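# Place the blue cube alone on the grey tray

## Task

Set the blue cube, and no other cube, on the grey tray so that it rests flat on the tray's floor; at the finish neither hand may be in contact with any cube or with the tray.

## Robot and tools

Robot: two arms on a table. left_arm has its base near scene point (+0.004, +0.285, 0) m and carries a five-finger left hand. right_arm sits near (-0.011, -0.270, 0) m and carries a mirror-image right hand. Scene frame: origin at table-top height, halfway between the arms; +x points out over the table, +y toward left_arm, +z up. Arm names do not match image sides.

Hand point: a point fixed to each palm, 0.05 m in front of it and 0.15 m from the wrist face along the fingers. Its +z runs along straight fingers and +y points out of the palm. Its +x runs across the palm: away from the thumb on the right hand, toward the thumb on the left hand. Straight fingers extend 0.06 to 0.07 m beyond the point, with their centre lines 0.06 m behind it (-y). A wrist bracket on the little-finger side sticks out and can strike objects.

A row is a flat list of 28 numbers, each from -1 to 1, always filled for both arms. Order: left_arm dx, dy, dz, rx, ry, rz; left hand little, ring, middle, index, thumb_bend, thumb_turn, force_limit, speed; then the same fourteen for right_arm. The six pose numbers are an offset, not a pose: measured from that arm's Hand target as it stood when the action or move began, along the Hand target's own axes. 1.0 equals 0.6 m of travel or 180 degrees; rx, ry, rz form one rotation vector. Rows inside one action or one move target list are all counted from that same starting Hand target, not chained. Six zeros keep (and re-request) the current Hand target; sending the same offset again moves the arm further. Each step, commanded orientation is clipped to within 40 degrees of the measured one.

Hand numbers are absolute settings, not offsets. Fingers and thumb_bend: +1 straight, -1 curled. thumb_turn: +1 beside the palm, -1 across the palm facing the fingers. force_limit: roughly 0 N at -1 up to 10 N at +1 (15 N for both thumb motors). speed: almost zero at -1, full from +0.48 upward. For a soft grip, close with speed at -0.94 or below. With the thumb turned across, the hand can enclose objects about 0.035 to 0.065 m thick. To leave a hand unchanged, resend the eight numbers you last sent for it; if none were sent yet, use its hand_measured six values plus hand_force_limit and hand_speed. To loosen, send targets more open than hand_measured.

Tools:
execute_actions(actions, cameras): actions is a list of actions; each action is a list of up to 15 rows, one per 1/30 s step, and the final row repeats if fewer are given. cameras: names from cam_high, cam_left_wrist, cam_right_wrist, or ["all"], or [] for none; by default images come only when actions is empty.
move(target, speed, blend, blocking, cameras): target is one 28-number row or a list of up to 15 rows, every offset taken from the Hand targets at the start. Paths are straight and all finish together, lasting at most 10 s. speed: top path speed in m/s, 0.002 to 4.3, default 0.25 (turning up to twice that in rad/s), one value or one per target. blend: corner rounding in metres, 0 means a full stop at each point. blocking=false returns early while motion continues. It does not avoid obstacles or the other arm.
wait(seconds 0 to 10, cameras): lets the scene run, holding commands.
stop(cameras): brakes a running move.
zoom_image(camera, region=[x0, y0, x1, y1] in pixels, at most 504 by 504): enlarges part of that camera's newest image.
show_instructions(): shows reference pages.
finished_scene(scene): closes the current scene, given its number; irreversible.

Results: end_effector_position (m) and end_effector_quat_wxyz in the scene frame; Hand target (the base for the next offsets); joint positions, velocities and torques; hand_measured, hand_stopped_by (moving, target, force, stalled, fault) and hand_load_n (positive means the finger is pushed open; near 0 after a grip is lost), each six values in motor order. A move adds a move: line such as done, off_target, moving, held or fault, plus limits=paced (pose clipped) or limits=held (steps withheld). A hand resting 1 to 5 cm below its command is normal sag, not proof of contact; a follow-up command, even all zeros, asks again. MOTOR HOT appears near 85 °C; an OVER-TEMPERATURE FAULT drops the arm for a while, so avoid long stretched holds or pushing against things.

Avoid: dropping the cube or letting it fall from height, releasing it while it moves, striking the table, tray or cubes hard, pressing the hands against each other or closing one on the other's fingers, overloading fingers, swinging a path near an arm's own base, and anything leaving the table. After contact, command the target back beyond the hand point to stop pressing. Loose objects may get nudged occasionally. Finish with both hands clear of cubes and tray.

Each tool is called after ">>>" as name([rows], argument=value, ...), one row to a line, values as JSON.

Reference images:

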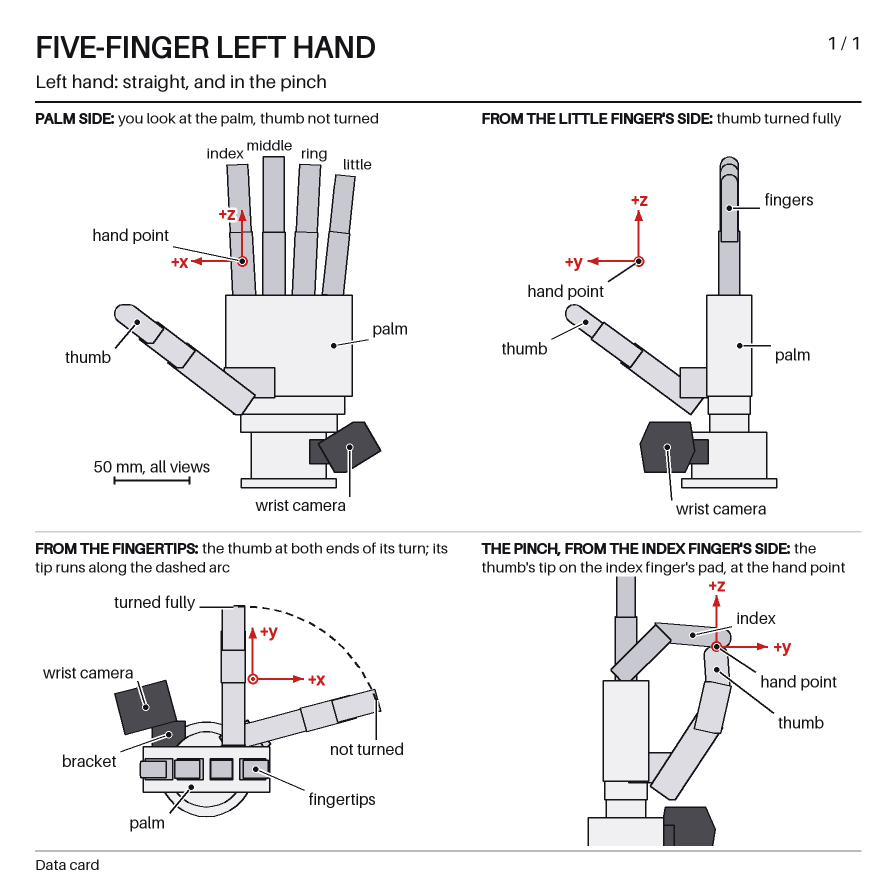

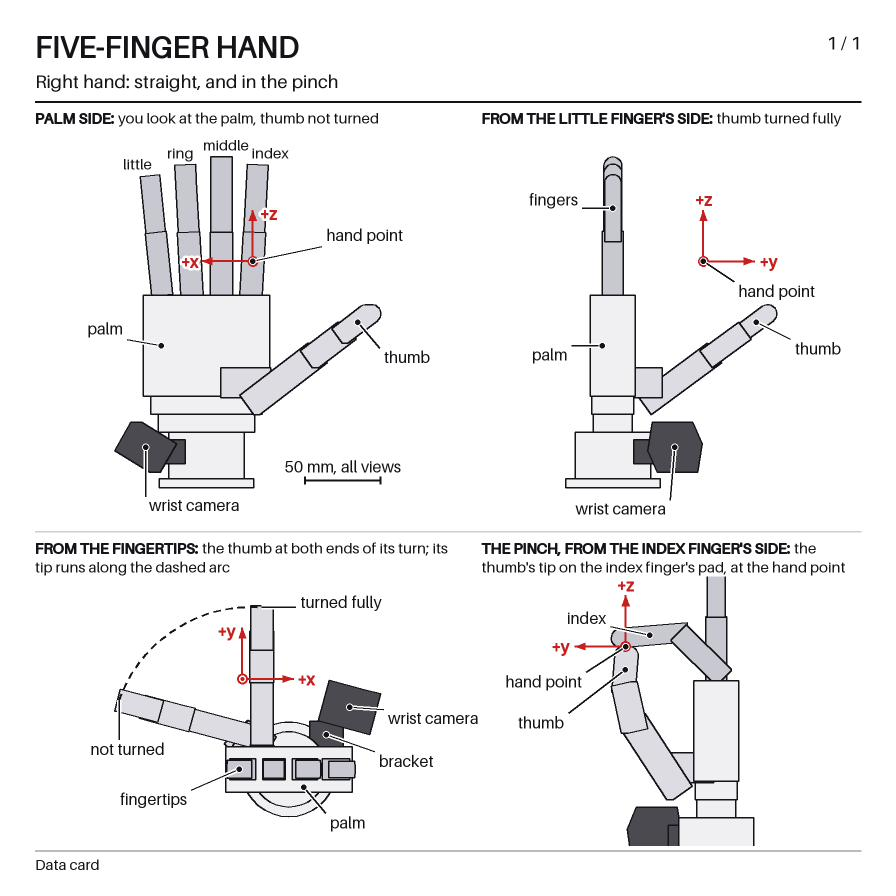

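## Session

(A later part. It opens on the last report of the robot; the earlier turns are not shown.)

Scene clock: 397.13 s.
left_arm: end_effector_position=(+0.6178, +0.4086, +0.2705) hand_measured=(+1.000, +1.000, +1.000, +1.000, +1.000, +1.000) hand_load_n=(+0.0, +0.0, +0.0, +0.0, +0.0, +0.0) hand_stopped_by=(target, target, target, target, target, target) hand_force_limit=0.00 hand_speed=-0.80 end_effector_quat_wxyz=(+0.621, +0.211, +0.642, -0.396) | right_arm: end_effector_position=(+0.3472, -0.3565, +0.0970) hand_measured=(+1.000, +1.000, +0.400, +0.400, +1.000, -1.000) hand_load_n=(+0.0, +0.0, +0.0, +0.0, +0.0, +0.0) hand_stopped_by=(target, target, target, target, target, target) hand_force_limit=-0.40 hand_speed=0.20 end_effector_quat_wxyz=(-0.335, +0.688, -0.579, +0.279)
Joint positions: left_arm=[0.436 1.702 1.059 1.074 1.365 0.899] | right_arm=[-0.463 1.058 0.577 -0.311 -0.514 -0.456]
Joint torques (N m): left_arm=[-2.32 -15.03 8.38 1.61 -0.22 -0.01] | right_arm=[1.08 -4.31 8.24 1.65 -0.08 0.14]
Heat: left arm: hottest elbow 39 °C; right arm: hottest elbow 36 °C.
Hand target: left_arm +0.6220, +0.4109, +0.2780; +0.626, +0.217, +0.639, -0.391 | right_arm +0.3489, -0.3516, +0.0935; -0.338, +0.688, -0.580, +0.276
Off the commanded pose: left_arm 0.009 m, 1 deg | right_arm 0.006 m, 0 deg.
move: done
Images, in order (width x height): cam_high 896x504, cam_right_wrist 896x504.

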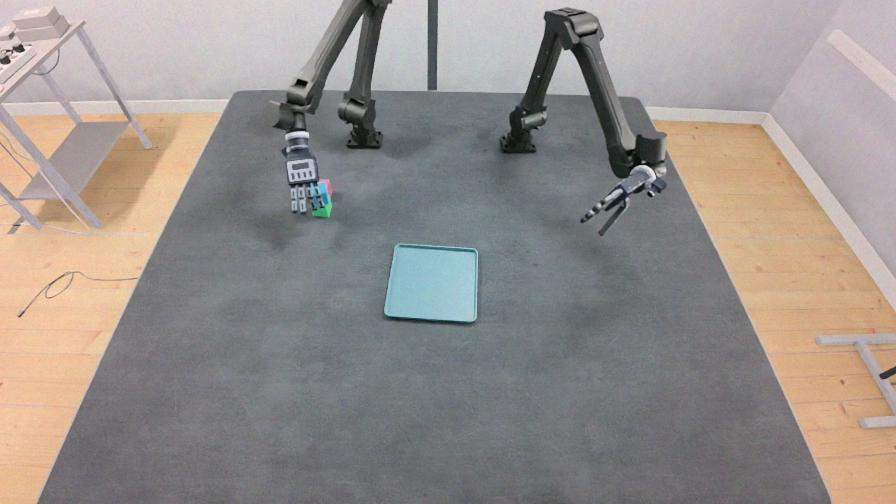

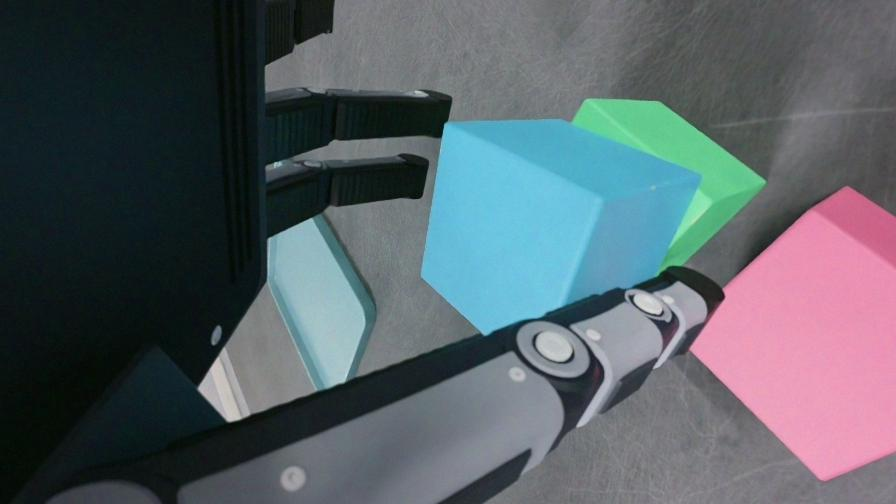

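>>> execute_actions([
  [[0,0,0,0,0,0,1,1,1,1,1,1,0,-0.8,0,0,0,0,0,0,1,1,-0.3,-0.3,1,-1,-0.3,-0.9]],
], cameras=[])

>>> wait(seconds=1.5, cameras=["cam_high","cam_right_wrist"])

Scene clock: 407.83 s.
left_arm: end_effector_position=(+0.6178, +0.4086, +0.2705) hand_measured=(+1.000, +1.000, +1.000, +1.000, +1.000, +1.000) hand_load_n=(+0.0, +0.0, +0.0, +0.0, -0.5, +0.0) hand_stopped_by=(target, target, target, target, target, target) hand_force_limit=0.00 hand_speed=-0.80 end_effector_quat_wxyz=(+0.621, +0.211, +0.642, -0.396) | right_arm: end_effector_position=(+0.3472, -0.3566, +0.0970) hand_measured=(+1.000, +1.000, -0.100, -0.128, +1.000, -1.000) hand_load_n=(+0.0, +0.0, +2.5, +4.5, +1.0, -1.5) hand_stopped_by=(target, target, force, force, target, target) hand_force_limit=-0.30 hand_speed=-0.90 end_effector_quat_wxyz=(-0.335, +0.688, -0.580, +0.279)
Joint positions: left_arm=[0.436 1.702 1.059 1.074 1.365 0.899] | right_arm=[-0.463 1.058 0.577 -0.311 -0.513 -0.456]
Joint torques (N m): left_arm=[-2.14 -15.09 8.39 1.66 -0.23 -0.01] | right_arm=[1.2 -4.19 8.25 1.63 -0.1 0.16]
Heat: left arm: hottest elbow 39 °C; right arm: hottest elbow 36 °C.
Hand target: left_arm +0.6220, +0.4109, +0.2780; +0.626, +0.217, +0.639, -0.391 | right_arm +0.3489, -0.3517, +0.0935; -0.338, +0.688, -0.580, +0.276
Off the commanded pose: left_arm 0.009 m, 1 deg | right_arm 0.006 m, 0 deg.
Step readings (end_effector_position of left_arm | right_arm):
0: (+0.6178, +0.4086, +0.2705) | (+0.3472, -0.3564, +0.0970)
1: (+0.6178, +0.4086, +0.2705) | (+0.3472, -0.3564, +0.0970)
2: (+0.6178, +0.4086, +0.2705) | (+0.3472, -0.3564, +0.0970)
4: (+0.6178, +0.4086, +0.2705) | (+0.3472, -0.3564, +0.0970)
8: (+0.6178, +0.4086, +0.2705) | (+0.3472, -0.3564, +0.0970)
15: (+0.6178, +0.4086, +0.2705) | (+0.3472, -0.3564, +0.0970)
No camera images: "cameras" was empty.

Scene clock: 409.33 s.
left_arm: end_effector_position=(+0.6178, +0.4086, +0.2705) hand_measured=(+1.000, +1.000, +1.000, +1.000, +1.000, +1.000) hand_load_n=(+0.0, +0.0, +0.0, +0.0, +0.0, -0.5) hand_stopped_by=(target, target, target, target, target, target) hand_force_limit=0.00 hand_speed=-0.80 end_effector_quat_wxyz=(+0.621, +0.211, +0.642, -0.396) | right_arm: end_effector_position=(+0.3472, -0.3566, +0.0970) hand_measured=(+1.000, +1.000, -0.100, -0.128, +1.000, -1.000) hand_load_n=(+0.0, +0.0, +2.5, +4.5, +1.0, -1.5) hand_stopped_by=(target, target, force, force, target, target) hand_force_limit=-0.30 hand_speed=-0.90 end_effector_quat_wxyz=(-0.335, +0.688, -0.580, +0.279)
Joint positions: left_arm=[0.436 1.702 1.059 1.074 1.365 0.899] | right_arm=[-0.463 1.058 0.577 -0.311 -0.513 -0.456]
Joint torques (N m): left_arm=[-2.2 -15.15 8.39 1.62 -0.22 -0.02] | right_arm=[1.08 -4.25 8.23 1.63 -0.11 0.15]
Heat: left arm: hottest elbow 39 °C; right arm: hottest elbow 36 °C.
Hand target: left_arm +0.6220, +0.4109, +0.2780; +0.626, +0.217, +0.639, -0.391 | right_arm +0.3489, -0.3517, +0.0935; -0.338, +0.688, -0.580, +0.276
Off the commanded pose: left_arm 0.009 m, 1 deg | right_arm 0.006 m, 0 deg.
wait: 1.50 s; at rest by 0.17 s
Images, in order (width x height): cam_high 896x504, cam_right_wrist 896x504.

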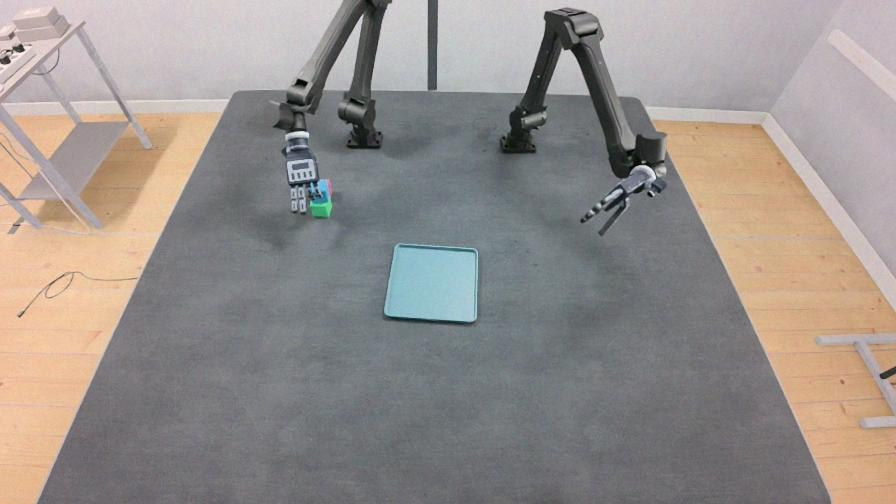

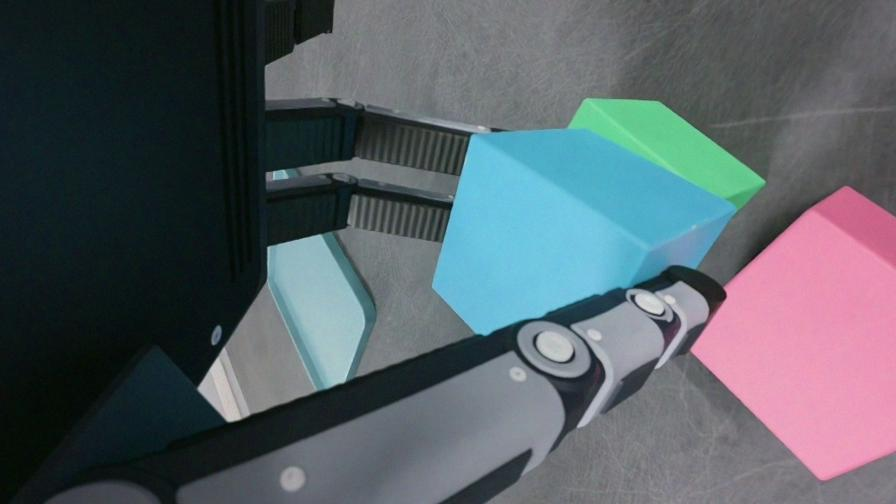

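>>> move(target=[0,0,0,0,0,0,1,1,1,1,1,1,0,-0.8,0,-0.1303,-0.104,0,0,0,1,1,-0.3,-0.3,1,-1,-0.3,-0.9], speed=0.1, cameras=["cam_high","cam_right_wrist"])

Scene clock: 415.63 s.
left_arm: end_effector_position=(+0.6178, +0.4086, +0.2705) hand_measured=(+1.000, +1.000, +1.000, +1.000, +1.000, +1.000) hand_load_n=(+0.0, +0.0, +0.0, +0.5, +0.0, +0.0) hand_stopped_by=(target, target, target, target, target, target) hand_force_limit=0.00 hand_speed=-0.80 end_effector_quat_wxyz=(+0.621, +0.211, +0.642, -0.396) | right_arm: end_effector_position=(+0.3344, -0.3496, +0.1653) hand_measured=(+1.000, +1.000, -0.100, -0.128, +1.000, -1.000) hand_load_n=(+0.0, +0.0, +3.0, +4.0, +1.0, -1.5) hand_stopped_by=(target, target, force, force, target, target) hand_force_limit=-0.30 hand_speed=-0.90 end_effector_quat_wxyz=(-0.330, +0.690, -0.590, +0.257)
Joint positions: left_arm=[0.436 1.702 1.059 1.074 1.365 0.899] | right_arm=[-0.463 0.955 0.724 -0.611 -0.513 -0.456]
Joint torques (N m): left_arm=[-2.14 -15.21 8.36 1.61 -0.22 -0.01] | right_arm=[0.73 -4.54 14.11 0.76 -0.25 0.12]
Heat: left arm: hottest elbow 39 °C; right arm: hottest elbow 36 °C.
Hand target: left_arm +0.6220, +0.4109, +0.2780; +0.626, +0.217, +0.639, -0.391 | right_arm +0.3485, -0.3529, +0.1936; -0.338, +0.688, -0.580, +0.276
Off the commanded pose: left_arm 0.009 m, 1 deg | right_arm 0.032 m, 3 deg.
move: off_target (right_arm)
Images, in order (width x height): cam_high 896x504, cam_right_wrist 896x504.

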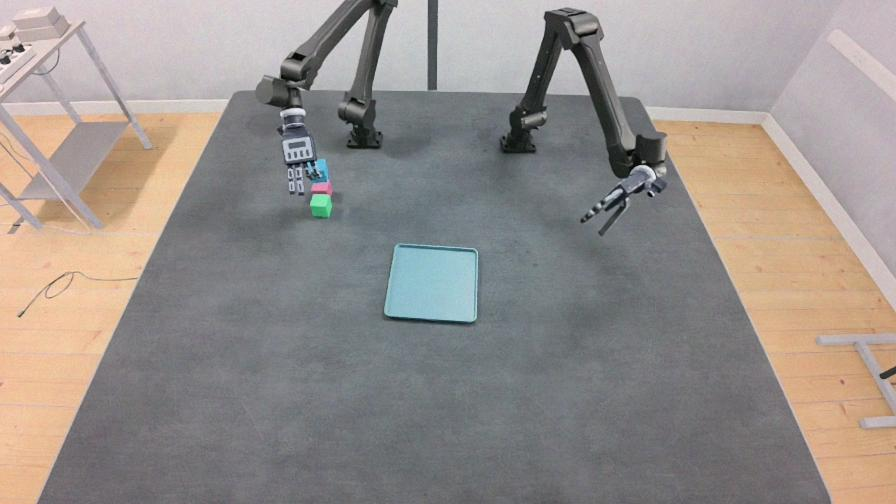

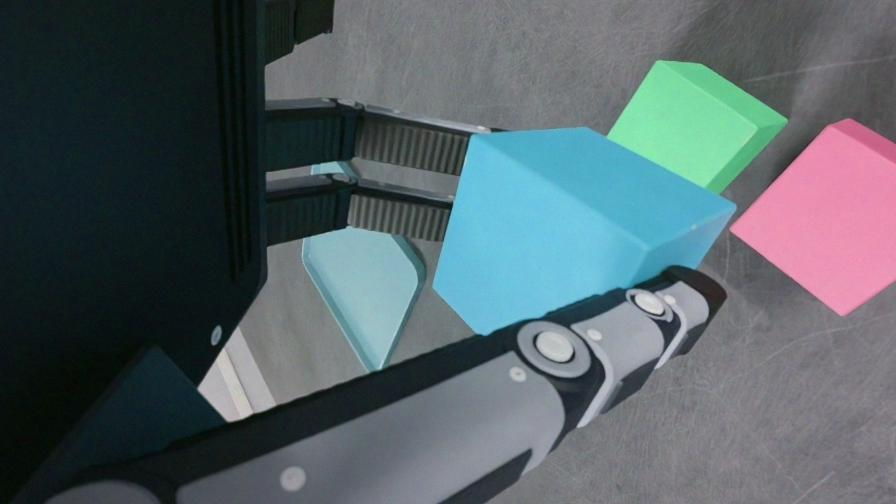

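>>> move(target=[0,0,0,0,0,0,1,1,1,1,1,1,0,-0.8,-0.4462,-0.3598,0.3802,0,0,0,1,1,-0.3,-0.3,1,-1,-0.3,-0.9], speed=0.18, cameras=["cam_high","cam_right_wrist"])

>>> zoom_image(camera="cam_high", region=[360, 140, 520, 340])

Scene clock: 435.77 s.
left_arm: end_effector_position=(+0.6178, +0.4086, +0.2705) hand_measured=(+1.000, +1.000, +1.000, +1.000, +1.000, +1.000) hand_load_n=(+0.0, +0.0, +0.0, +0.0, +0.0, +0.0) hand_stopped_by=(target, target, target, target, target, target) hand_force_limit=0.00 hand_speed=-0.80 end_effector_quat_wxyz=(+0.621, +0.211, +0.642, -0.396) | right_arm: end_effector_position=(+0.5940, -0.0440, +0.1990) hand_measured=(+1.000, +1.000, -0.100, -0.128, +1.000, -1.000) hand_load_n=(+0.0, +0.0, +3.0, +4.0, +1.0, -1.5) hand_stopped_by=(target, target, force, force, target, target) hand_force_limit=-0.30 hand_speed=-0.90 end_effector_quat_wxyz=(-0.320, +0.699, -0.580, +0.269)
Joint positions: left_arm=[0.436 1.702 1.059 1.074 1.365 0.899] | right_arm=[0.374 1.615 1.389 -0.489 0.12 0.097]
Joint torques (N m): left_arm=[-2.2 -15.09 8.36 1.61 -0.24 -0.01] | right_arm=[0.5 -15.09 14.6 0.94 0.26 0.19]
Heat: left arm: hottest elbow 39 °C; right arm: hottest elbow 41 °C.
Hand target: left_arm +0.6220, +0.4109, +0.2780; +0.626, +0.217, +0.639, -0.391 | right_arm +0.6097, -0.0349, +0.2247; -0.338, +0.688, -0.580, +0.276
Off the commanded pose: left_arm 0.009 m, 1 deg | right_arm 0.032 m, 3 deg.
move: off_target (right_arm)
Images, in order (width x height): cam_high 896x504, cam_right_wrist 896x504.

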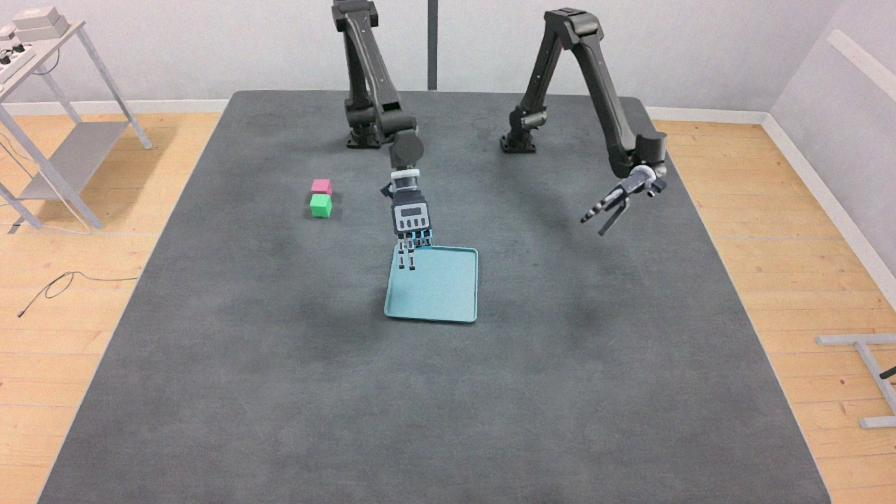

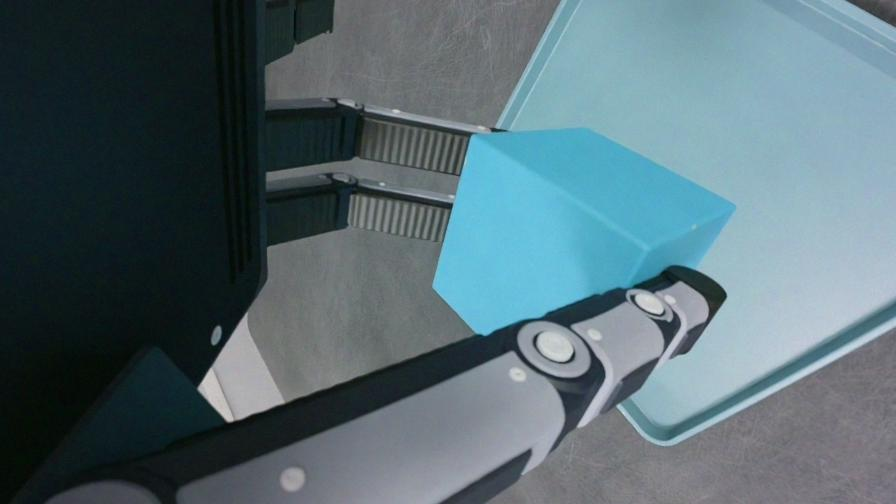

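Scaled by 2.520.

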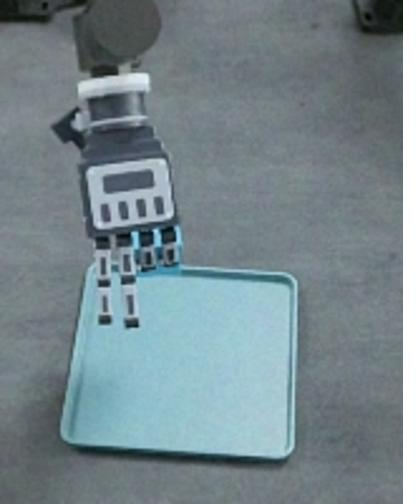

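>>> move(target=[0,0,0,0,0,0,1,1,1,1,1,1,0,-0.8,-0.0063,0.188,0.1653,0,0,0,1,1,-0.3,-0.3,1,-1,-0.3,-0.9], speed=0.12, cameras=["cam_high","cam_right_wrist"])

>>> zoom_image(camera="cam_high", region=[360, 140, 520, 340])

Scene clock: 449.50 s.
left_arm: end_effector_position=(+0.6178, +0.4086, +0.2705) hand_measured=(+1.000, +1.000, +1.000, +1.000, +1.000, +1.000) hand_load_n=(+0.0, +0.0, +0.0, -0.5, +0.0, +0.0) hand_stopped_by=(target, target, target, target, target, target) hand_force_limit=0.00 hand_speed=-0.80 end_effector_quat_wxyz=(+0.621, +0.211, +0.642, -0.396) | right_arm: end_effector_position=(+0.6168, -0.0369, +0.0774) hand_measured=(+1.000, +1.000, -0.100, -0.128, +1.000, -1.000) hand_load_n=(+0.0, +0.0, +2.5, +4.0, +1.0, -1.5) hand_stopped_by=(target, target, force, force, target, target) hand_force_limit=-0.30 hand_speed=-0.90 end_effector_quat_wxyz=(-0.331, +0.691, -0.579, +0.277)
Joint positions: left_arm=[0.436 1.702 1.059 1.074 1.365 0.899] | right_arm=[0.374 1.779 1.246 -0.151 0.126 0.102]
Joint torques (N m): left_arm=[-2.08 -15.33 8.39 1.69 -0.24 -0.01] | right_arm=[1.08 -16.5 8.47 1.88 0.27 0.17]
Heat: left arm: hottest elbow 39 °C; right arm: hottest elbow 41 °C.
Hand target: left_arm +0.6220, +0.4109, +0.2780; +0.626, +0.217, +0.639, -0.391 | right_arm +0.6167, -0.0282, +0.0749; -0.338, +0.688, -0.580, +0.276
Off the commanded pose: left_arm 0.009 m, 1 deg | right_arm 0.009 m, 1 deg.
move: done
Images, in order (width x height): cam_high 896x504, cam_right_wrist 896x504.

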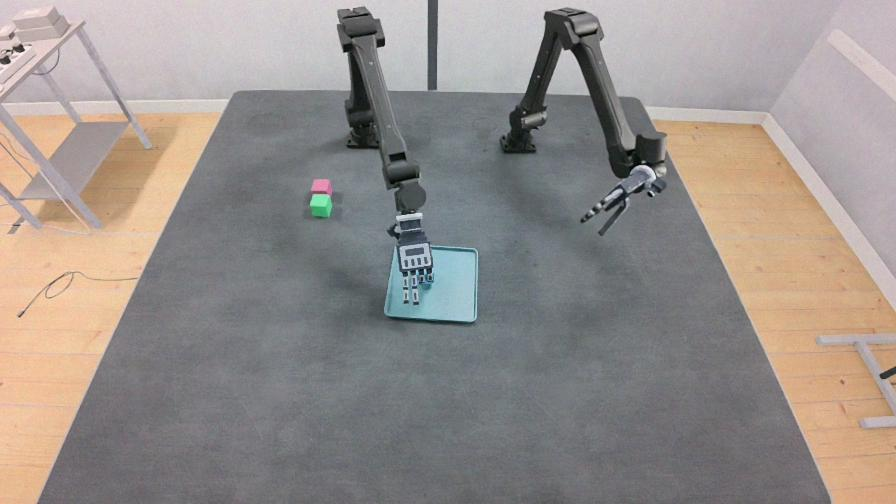

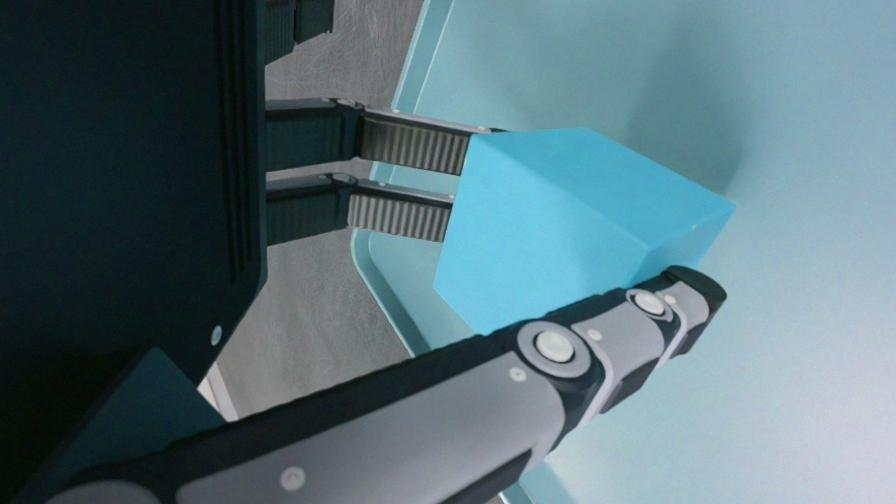

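Scaled by 2.520.

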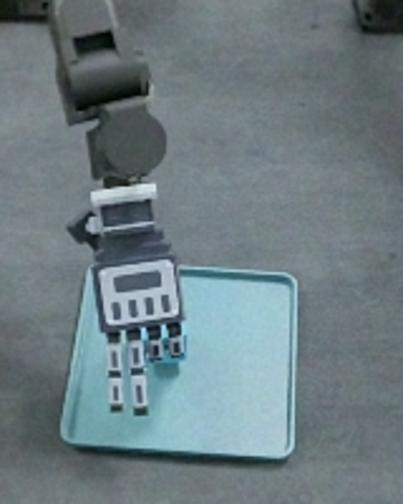

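>>> move(target=[0,0,0,0,0,0,1,1,1,1,1,1,0,-0.8,0,0.0261,0.0208,0,0,0,1,1,-0.3,-0.3,1,-1,-0.3,-0.9], speed=0.05, cameras=["cam_right_wrist"])

Scene clock: 456.50 s.
left_arm: end_effector_position=(+0.6178, +0.4086, +0.2705) hand_measured=(+1.000, +1.000, +1.000, +1.000, +1.000, +1.000) hand_load_n=(+0.0, +0.0, +0.0, +0.0, +0.0, +0.0) hand_stopped_by=(target, target, target, target, target, target) hand_force_limit=0.00 hand_speed=-0.80 end_effector_quat_wxyz=(+0.621, +0.211, +0.642, -0.396) | right_arm: end_effector_position=(+0.6187, -0.0361, +0.0638) hand_measured=(+1.000, +1.000, -0.100, -0.128, +1.000, -1.000) hand_load_n=(+0.0, +0.0, +2.5, +4.0, +1.0, -1.5) hand_stopped_by=(target, target, force, force, target, target) hand_force_limit=-0.30 hand_speed=-0.90 end_effector_quat_wxyz=(-0.335, +0.689, -0.578, +0.280)
Joint positions: left_arm=[0.436 1.702 1.059 1.074 1.365 0.899] | right_arm=[0.375 1.8 1.228 -0.101 0.127 0.103]
Joint torques (N m): left_arm=[-2.2 -15.09 8.4 1.65 -0.23 -0.01] | right_arm=[1.03 -16.09 8.08 1.89 0.24 0.16]
Heat: left arm: hottest elbow 39 °C; right arm: hottest elbow 41 °C.
Hand target: left_arm +0.6220, +0.4109, +0.2780; +0.626, +0.217, +0.639, -0.391 | right_arm +0.6167, -0.0278, +0.0549; -0.338, +0.688, -0.580, +0.276
Off the commanded pose: left_arm 0.009 m, 1 deg | right_arm 0.012 m, 1 deg.
move: off_target (right_arm)
Images, in order (width x height): cam_right_wrist 896x504.

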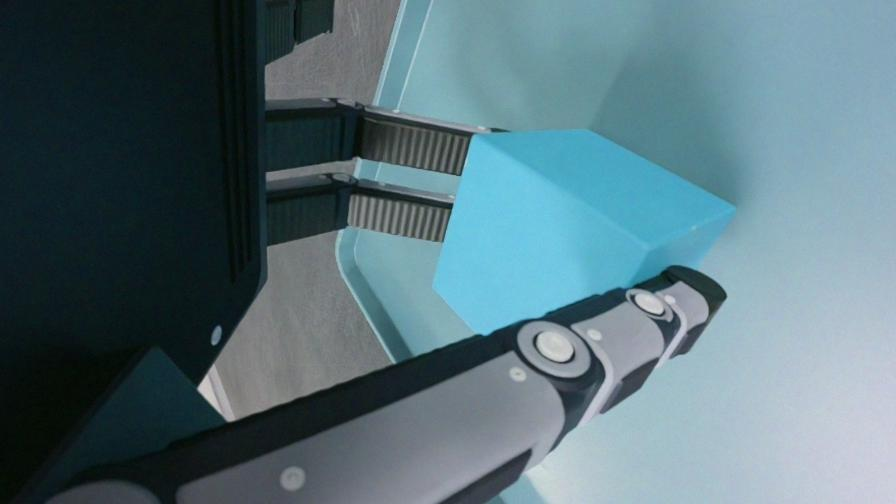

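>>> move(target=[0,0,0,0,0,0,1,1,1,1,1,1,0,-0.8,0,0.013,0.0104,0,0,0,1,1,-0.3,-0.3,1,-1,-0.3,-0.9], speed=0.05, cameras=["cam_right_wrist"])

Scene clock: 461.33 s.
left_arm: end_effector_position=(+0.6178, +0.4086, +0.2705) hand_measured=(+1.000, +1.000, +1.000, +1.000, +1.000, +1.000) hand_load_n=(+0.0, +0.0, +0.0, +0.0, +0.0, +0.0) hand_stopped_by=(target, target, target, target, target, target) hand_force_limit=0.00 hand_speed=-0.80 end_effector_quat_wxyz=(+0.621, +0.211, +0.642, -0.396) | right_arm: end_effector_position=(+0.6217, -0.0351, +0.0634) hand_measured=(+1.000, +1.000, -0.100, -0.128, +1.000, -1.000) hand_load_n=(+0.0, +0.0, +2.0, +4.0, +1.0, -2.0) hand_stopped_by=(target, target, force, force, target, target) hand_force_limit=-0.30 hand_speed=-0.90 end_effector_quat_wxyz=(-0.341, +0.686, -0.577, +0.284)
Joint positions: left_arm=[0.436 1.702 1.059 1.074 1.365 0.899] | right_arm=[0.375 1.804 1.224 -0.078 0.127 0.104]
Joint torques (N m): left_arm=[-2.08 -15.09 8.38 1.63 -0.22 -0.01] | right_arm=[0.97 -15.15 7.54 1.89 0.26 0.16]
Heat: left arm: hottest elbow 39 °C; right arm: hottest elbow 40 °C.
Hand target: left_arm +0.6220, +0.4109, +0.2780; +0.626, +0.217, +0.639, -0.391 | right_arm +0.6168, -0.0279, +0.0448; -0.337, +0.688, -0.580, +0.276
Off the commanded pose: left_arm 0.009 m, 1 deg | right_arm 0.020 m, 1 deg.
move: off_target (right_arm)
Images, in order (width x height): cam_right_wrist 896x504.

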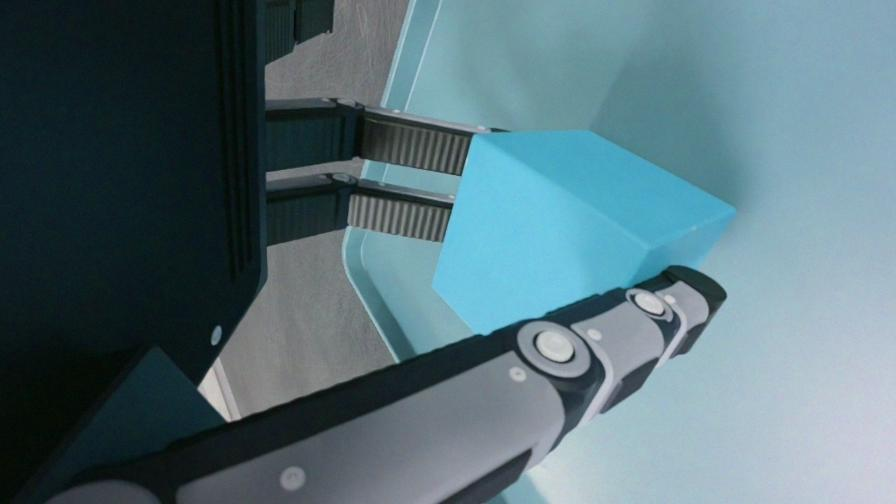

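>>> move(target=[0,0,0,0,0,0,1,1,1,1,1,1,0,-0.8,0.0072,-0.0208,-0.014,0,0,0,1,1,-0.3,-0.3,1,-1,-0.3,-0.9], speed=0.05, cameras=["cam_right_wrist"])

>>> execute_actions([
  [[0,0,0,0,0,0,1,1,1,1,1,1,0,-0.8,0,0,0,0,0,0,1,1,0.45,0.45,1,-1,-0.3,-0.7]],
], cameras=["cam_high","cam_right_wrist"])

Scene clock: 471.53 s.
left_arm: end_effector_position=(+0.6178, +0.4086, +0.2705) hand_measured=(+1.000, +1.000, +1.000, +1.000, +1.000, +1.000) hand_load_n=(+0.0, +0.0, +0.0, +0.0, +0.5, +0.0) hand_stopped_by=(target, target, target, target, target, target) hand_force_limit=0.00 hand_speed=-0.80 end_effector_quat_wxyz=(+0.621, +0.211, +0.642, -0.396) | right_arm: end_effector_position=(+0.6211, -0.0353, +0.0629) hand_measured=(+1.000, +1.000, -0.100, -0.128, +1.000, -1.000) hand_load_n=(+0.0, +0.0, +2.0, +4.0, +1.0, -2.0) hand_stopped_by=(target, target, force, force, target, target) hand_force_limit=-0.30 hand_speed=-0.90 end_effector_quat_wxyz=(-0.340, +0.686, -0.577, +0.283)
Joint positions: left_arm=[0.436 1.702 1.059 1.074 1.365 0.899] | right_arm=[0.375 1.804 1.224 -0.08 0.127 0.104]
Joint torques (N m): left_arm=[-2.26 -15.03 8.35 1.59 -0.22 -0.02] | right_arm=[0.32 -16.85 8.91 0.77 0.02 0.11]
Heat: left arm: hottest elbow 39 °C; right arm: hottest elbow 40 °C.
Hand target: left_arm +0.6220, +0.4109, +0.2780; +0.626, +0.217, +0.639, -0.391 | right_arm +0.6187, -0.0321, +0.0598; -0.338, +0.688, -0.580, +0.276
Off the commanded pose: left_arm 0.009 m, 1 deg | right_arm 0.005 m, 1 deg.
move: done
Images, in order (width x height): cam_right_wrist 896x504.

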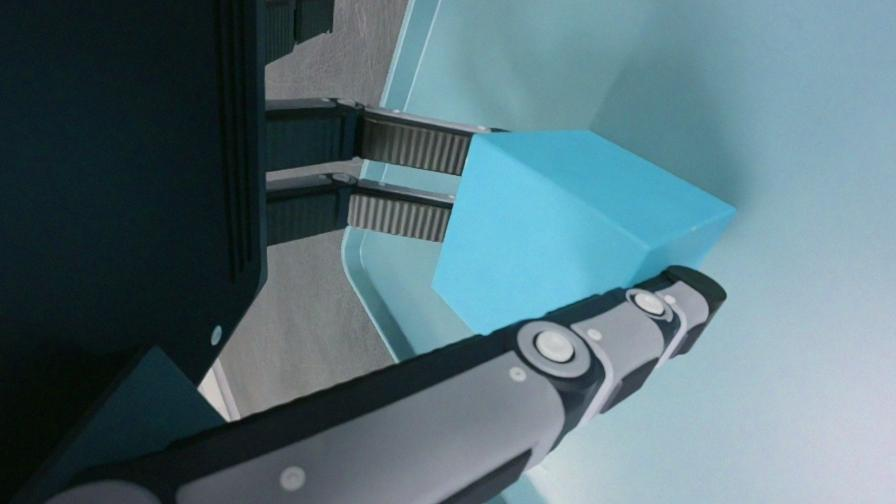

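Scene clock: 472.50 s.
left_arm: end_effector_position=(+0.6178, +0.4086, +0.2705) hand_measured=(+1.000, +1.000, +1.000, +1.000, +1.000, +1.000) hand_load_n=(+0.0, +0.0, +0.0, +0.0, +0.0, +0.0) hand_stopped_by=(target, target, target, target, target, target) hand_force_limit=0.00 hand_speed=-0.80 end_effector_quat_wxyz=(+0.621, +0.211, +0.642, -0.396) | right_arm: end_effector_position=(+0.6204, -0.0355, +0.0622) hand_measured=(+1.000, +1.000, +0.450, +0.450, +1.000, -1.000) hand_load_n=(+0.0, +0.0, +0.0, +0.0, +0.0, +0.0) hand_stopped_by=(target, target, target, target, target, target) hand_force_limit=-0.30 hand_speed=-0.70 end_effector_quat_wxyz=(-0.339, +0.687, -0.578, +0.282)
Joint positions: left_arm=[0.436 1.702 1.059 1.074 1.365 0.899] | right_arm=[0.375 1.804 1.224 -0.084 0.127 0.104]
Joint torques (N m): left_arm=[-2.14 -15.21 8.38 1.65 -0.23 -0.01] | right_arm=[0.38 -16.91 8.92 0.94 0.03 0.11]
Heat: left arm: hottest elbow 39 °C; right arm: hottest elbow 40 °C.
Hand target: left_arm +0.6220, +0.4109, +0.2780; +0.626, +0.217, +0.639, -0.391 | right_arm +0.6187, -0.0321, +0.0597; -0.337, +0.688, -0.580, +0.276
Off the commanded pose: left_arm 0.009 m, 1 deg | right_arm 0.005 m, 1 deg.
Step readings (end_effector_position of left_arm | right_arm):
0: (+0.6178, +0.4086, +0.2705) | (+0.6211, -0.0353, +0.0629)
1: (+0.6178, +0.4086, +0.2705) | (+0.6211, -0.0353, +0.0629)
2: (+0.6178, +0.4086, +0.2705) | (+0.6211, -0.0353, +0.0629)
4: (+0.6178, +0.4086, +0.2705) | (+0.6209, -0.0354, +0.0627)
8: (+0.6178, +0.4086, +0.2705) | (+0.6205, -0.0355, +0.0623)
15: (+0.6178, +0.4086, +0.2705) | (+0.6204, -0.0355, +0.0623)
Images, in order (width x height): cam_high 896x504, cam_right_wrist 896x504.

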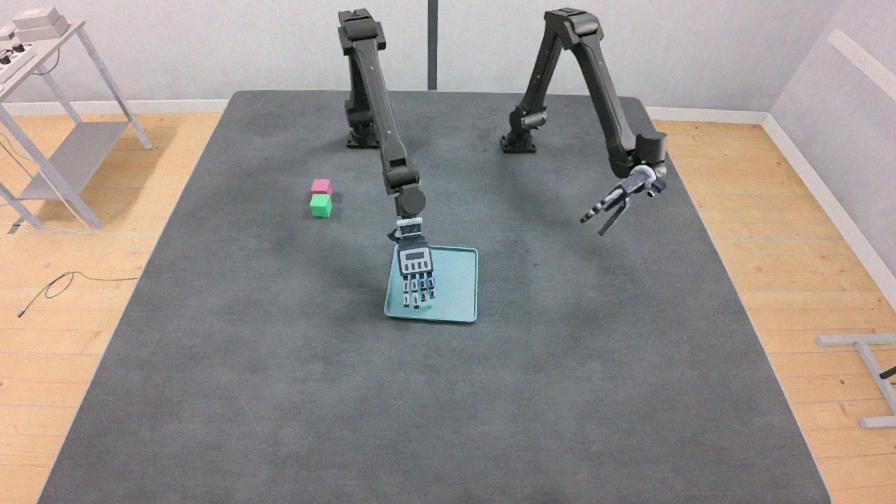

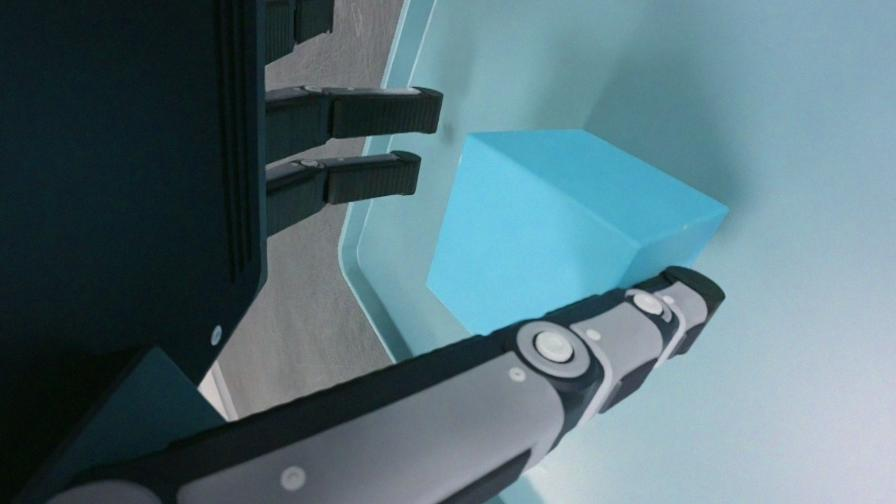

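>>> move(target=[0,0,0,0,0,0,1,1,1,1,1,1,0,-0.8,0,-0.182,-0.158,0,0,0,1,1,0.7,0.7,1,-1,-0.3,-0.3], speed=0.12, cameras=["cam_high","cam_right_wrist"])

>>> zoom_image(camera="cam_high", region=[360, 180, 520, 340])

Scene clock: 484.73 s.
left_arm: end_effector_position=(+0.6178, +0.4086, +0.2705) hand_measured=(+1.000, +1.000, +1.000, +1.000, +1.000, +1.000) hand_load_n=(+0.0, +0.0, +0.0, +0.0, +0.0, +0.0) hand_stopped_by=(target, target, target, target, target, target) hand_force_limit=0.00 hand_speed=-0.80 end_effector_quat_wxyz=(+0.621, +0.211, +0.642, -0.396) | right_arm: end_effector_position=(+0.6001, -0.0426, +0.1817) hand_measured=(+1.000, +1.000, +0.700, +0.700, +1.000, -1.000) hand_load_n=(+0.0, -0.5, +0.0, +0.0, +0.0, +0.0) hand_stopped_by=(target, target, target, target, target, target) hand_force_limit=-0.30 hand_speed=-0.30 end_effector_quat_wxyz=(-0.322, +0.695, -0.582, +0.272)
Joint positions: left_arm=[0.436 1.702 1.059 1.074 1.365 0.899] | right_arm=[0.375 1.638 1.367 -0.436 0.127 0.104]
Joint torques (N m): left_arm=[-2.32 -15.03 8.39 1.65 -0.23 0] | right_arm=[0.32 -15.79 13.64 0.88 0.01 0.1]
Heat: left arm: hottest elbow 39 °C; right arm: hottest elbow 40 °C.
Hand target: left_arm +0.6220, +0.4109, +0.2780; +0.626, +0.217, +0.639, -0.391 | right_arm +0.6123, -0.0348, +0.2042; -0.337, +0.688, -0.580, +0.276
Off the commanded pose: left_arm 0.009 m, 1 deg | right_arm 0.027 m, 2 deg.
move: off_target (right_arm)
Images, in order (width x height): cam_high 896x504, cam_right_wrist 896x504.

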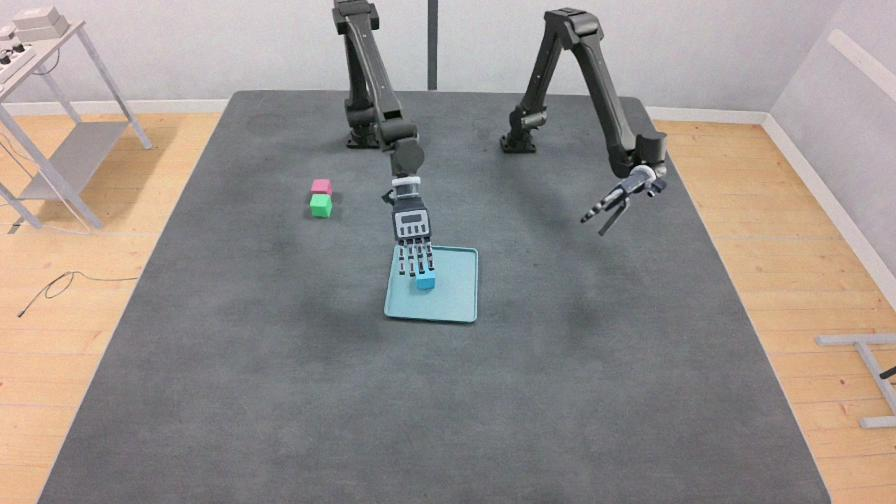

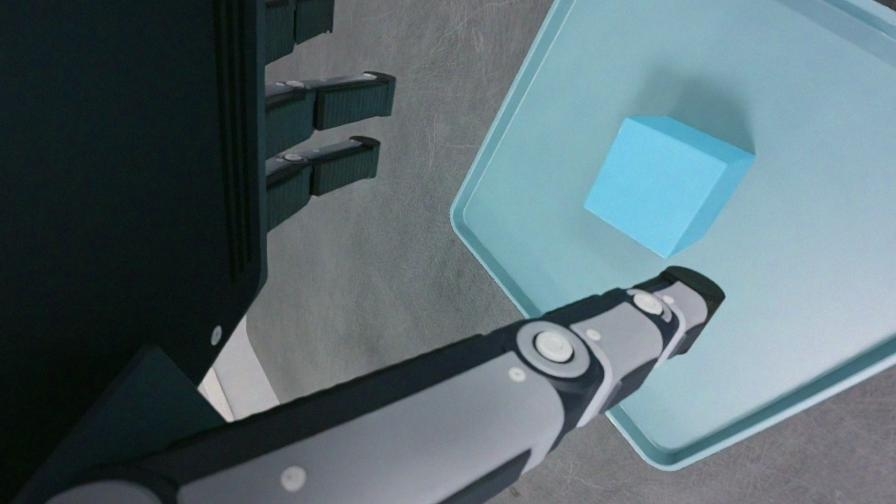

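Scaled by 3.150.

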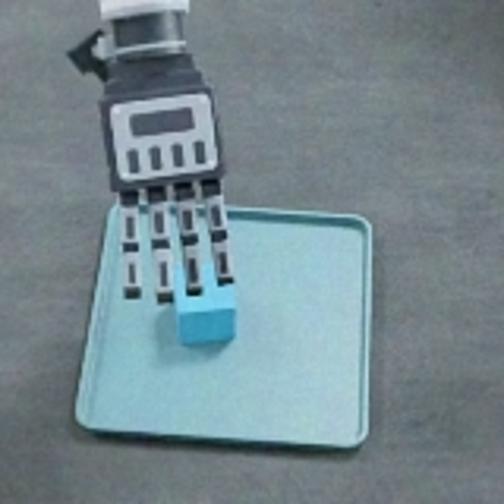

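>>> finished_scene(scene=1)

The scene is finished: the task was done.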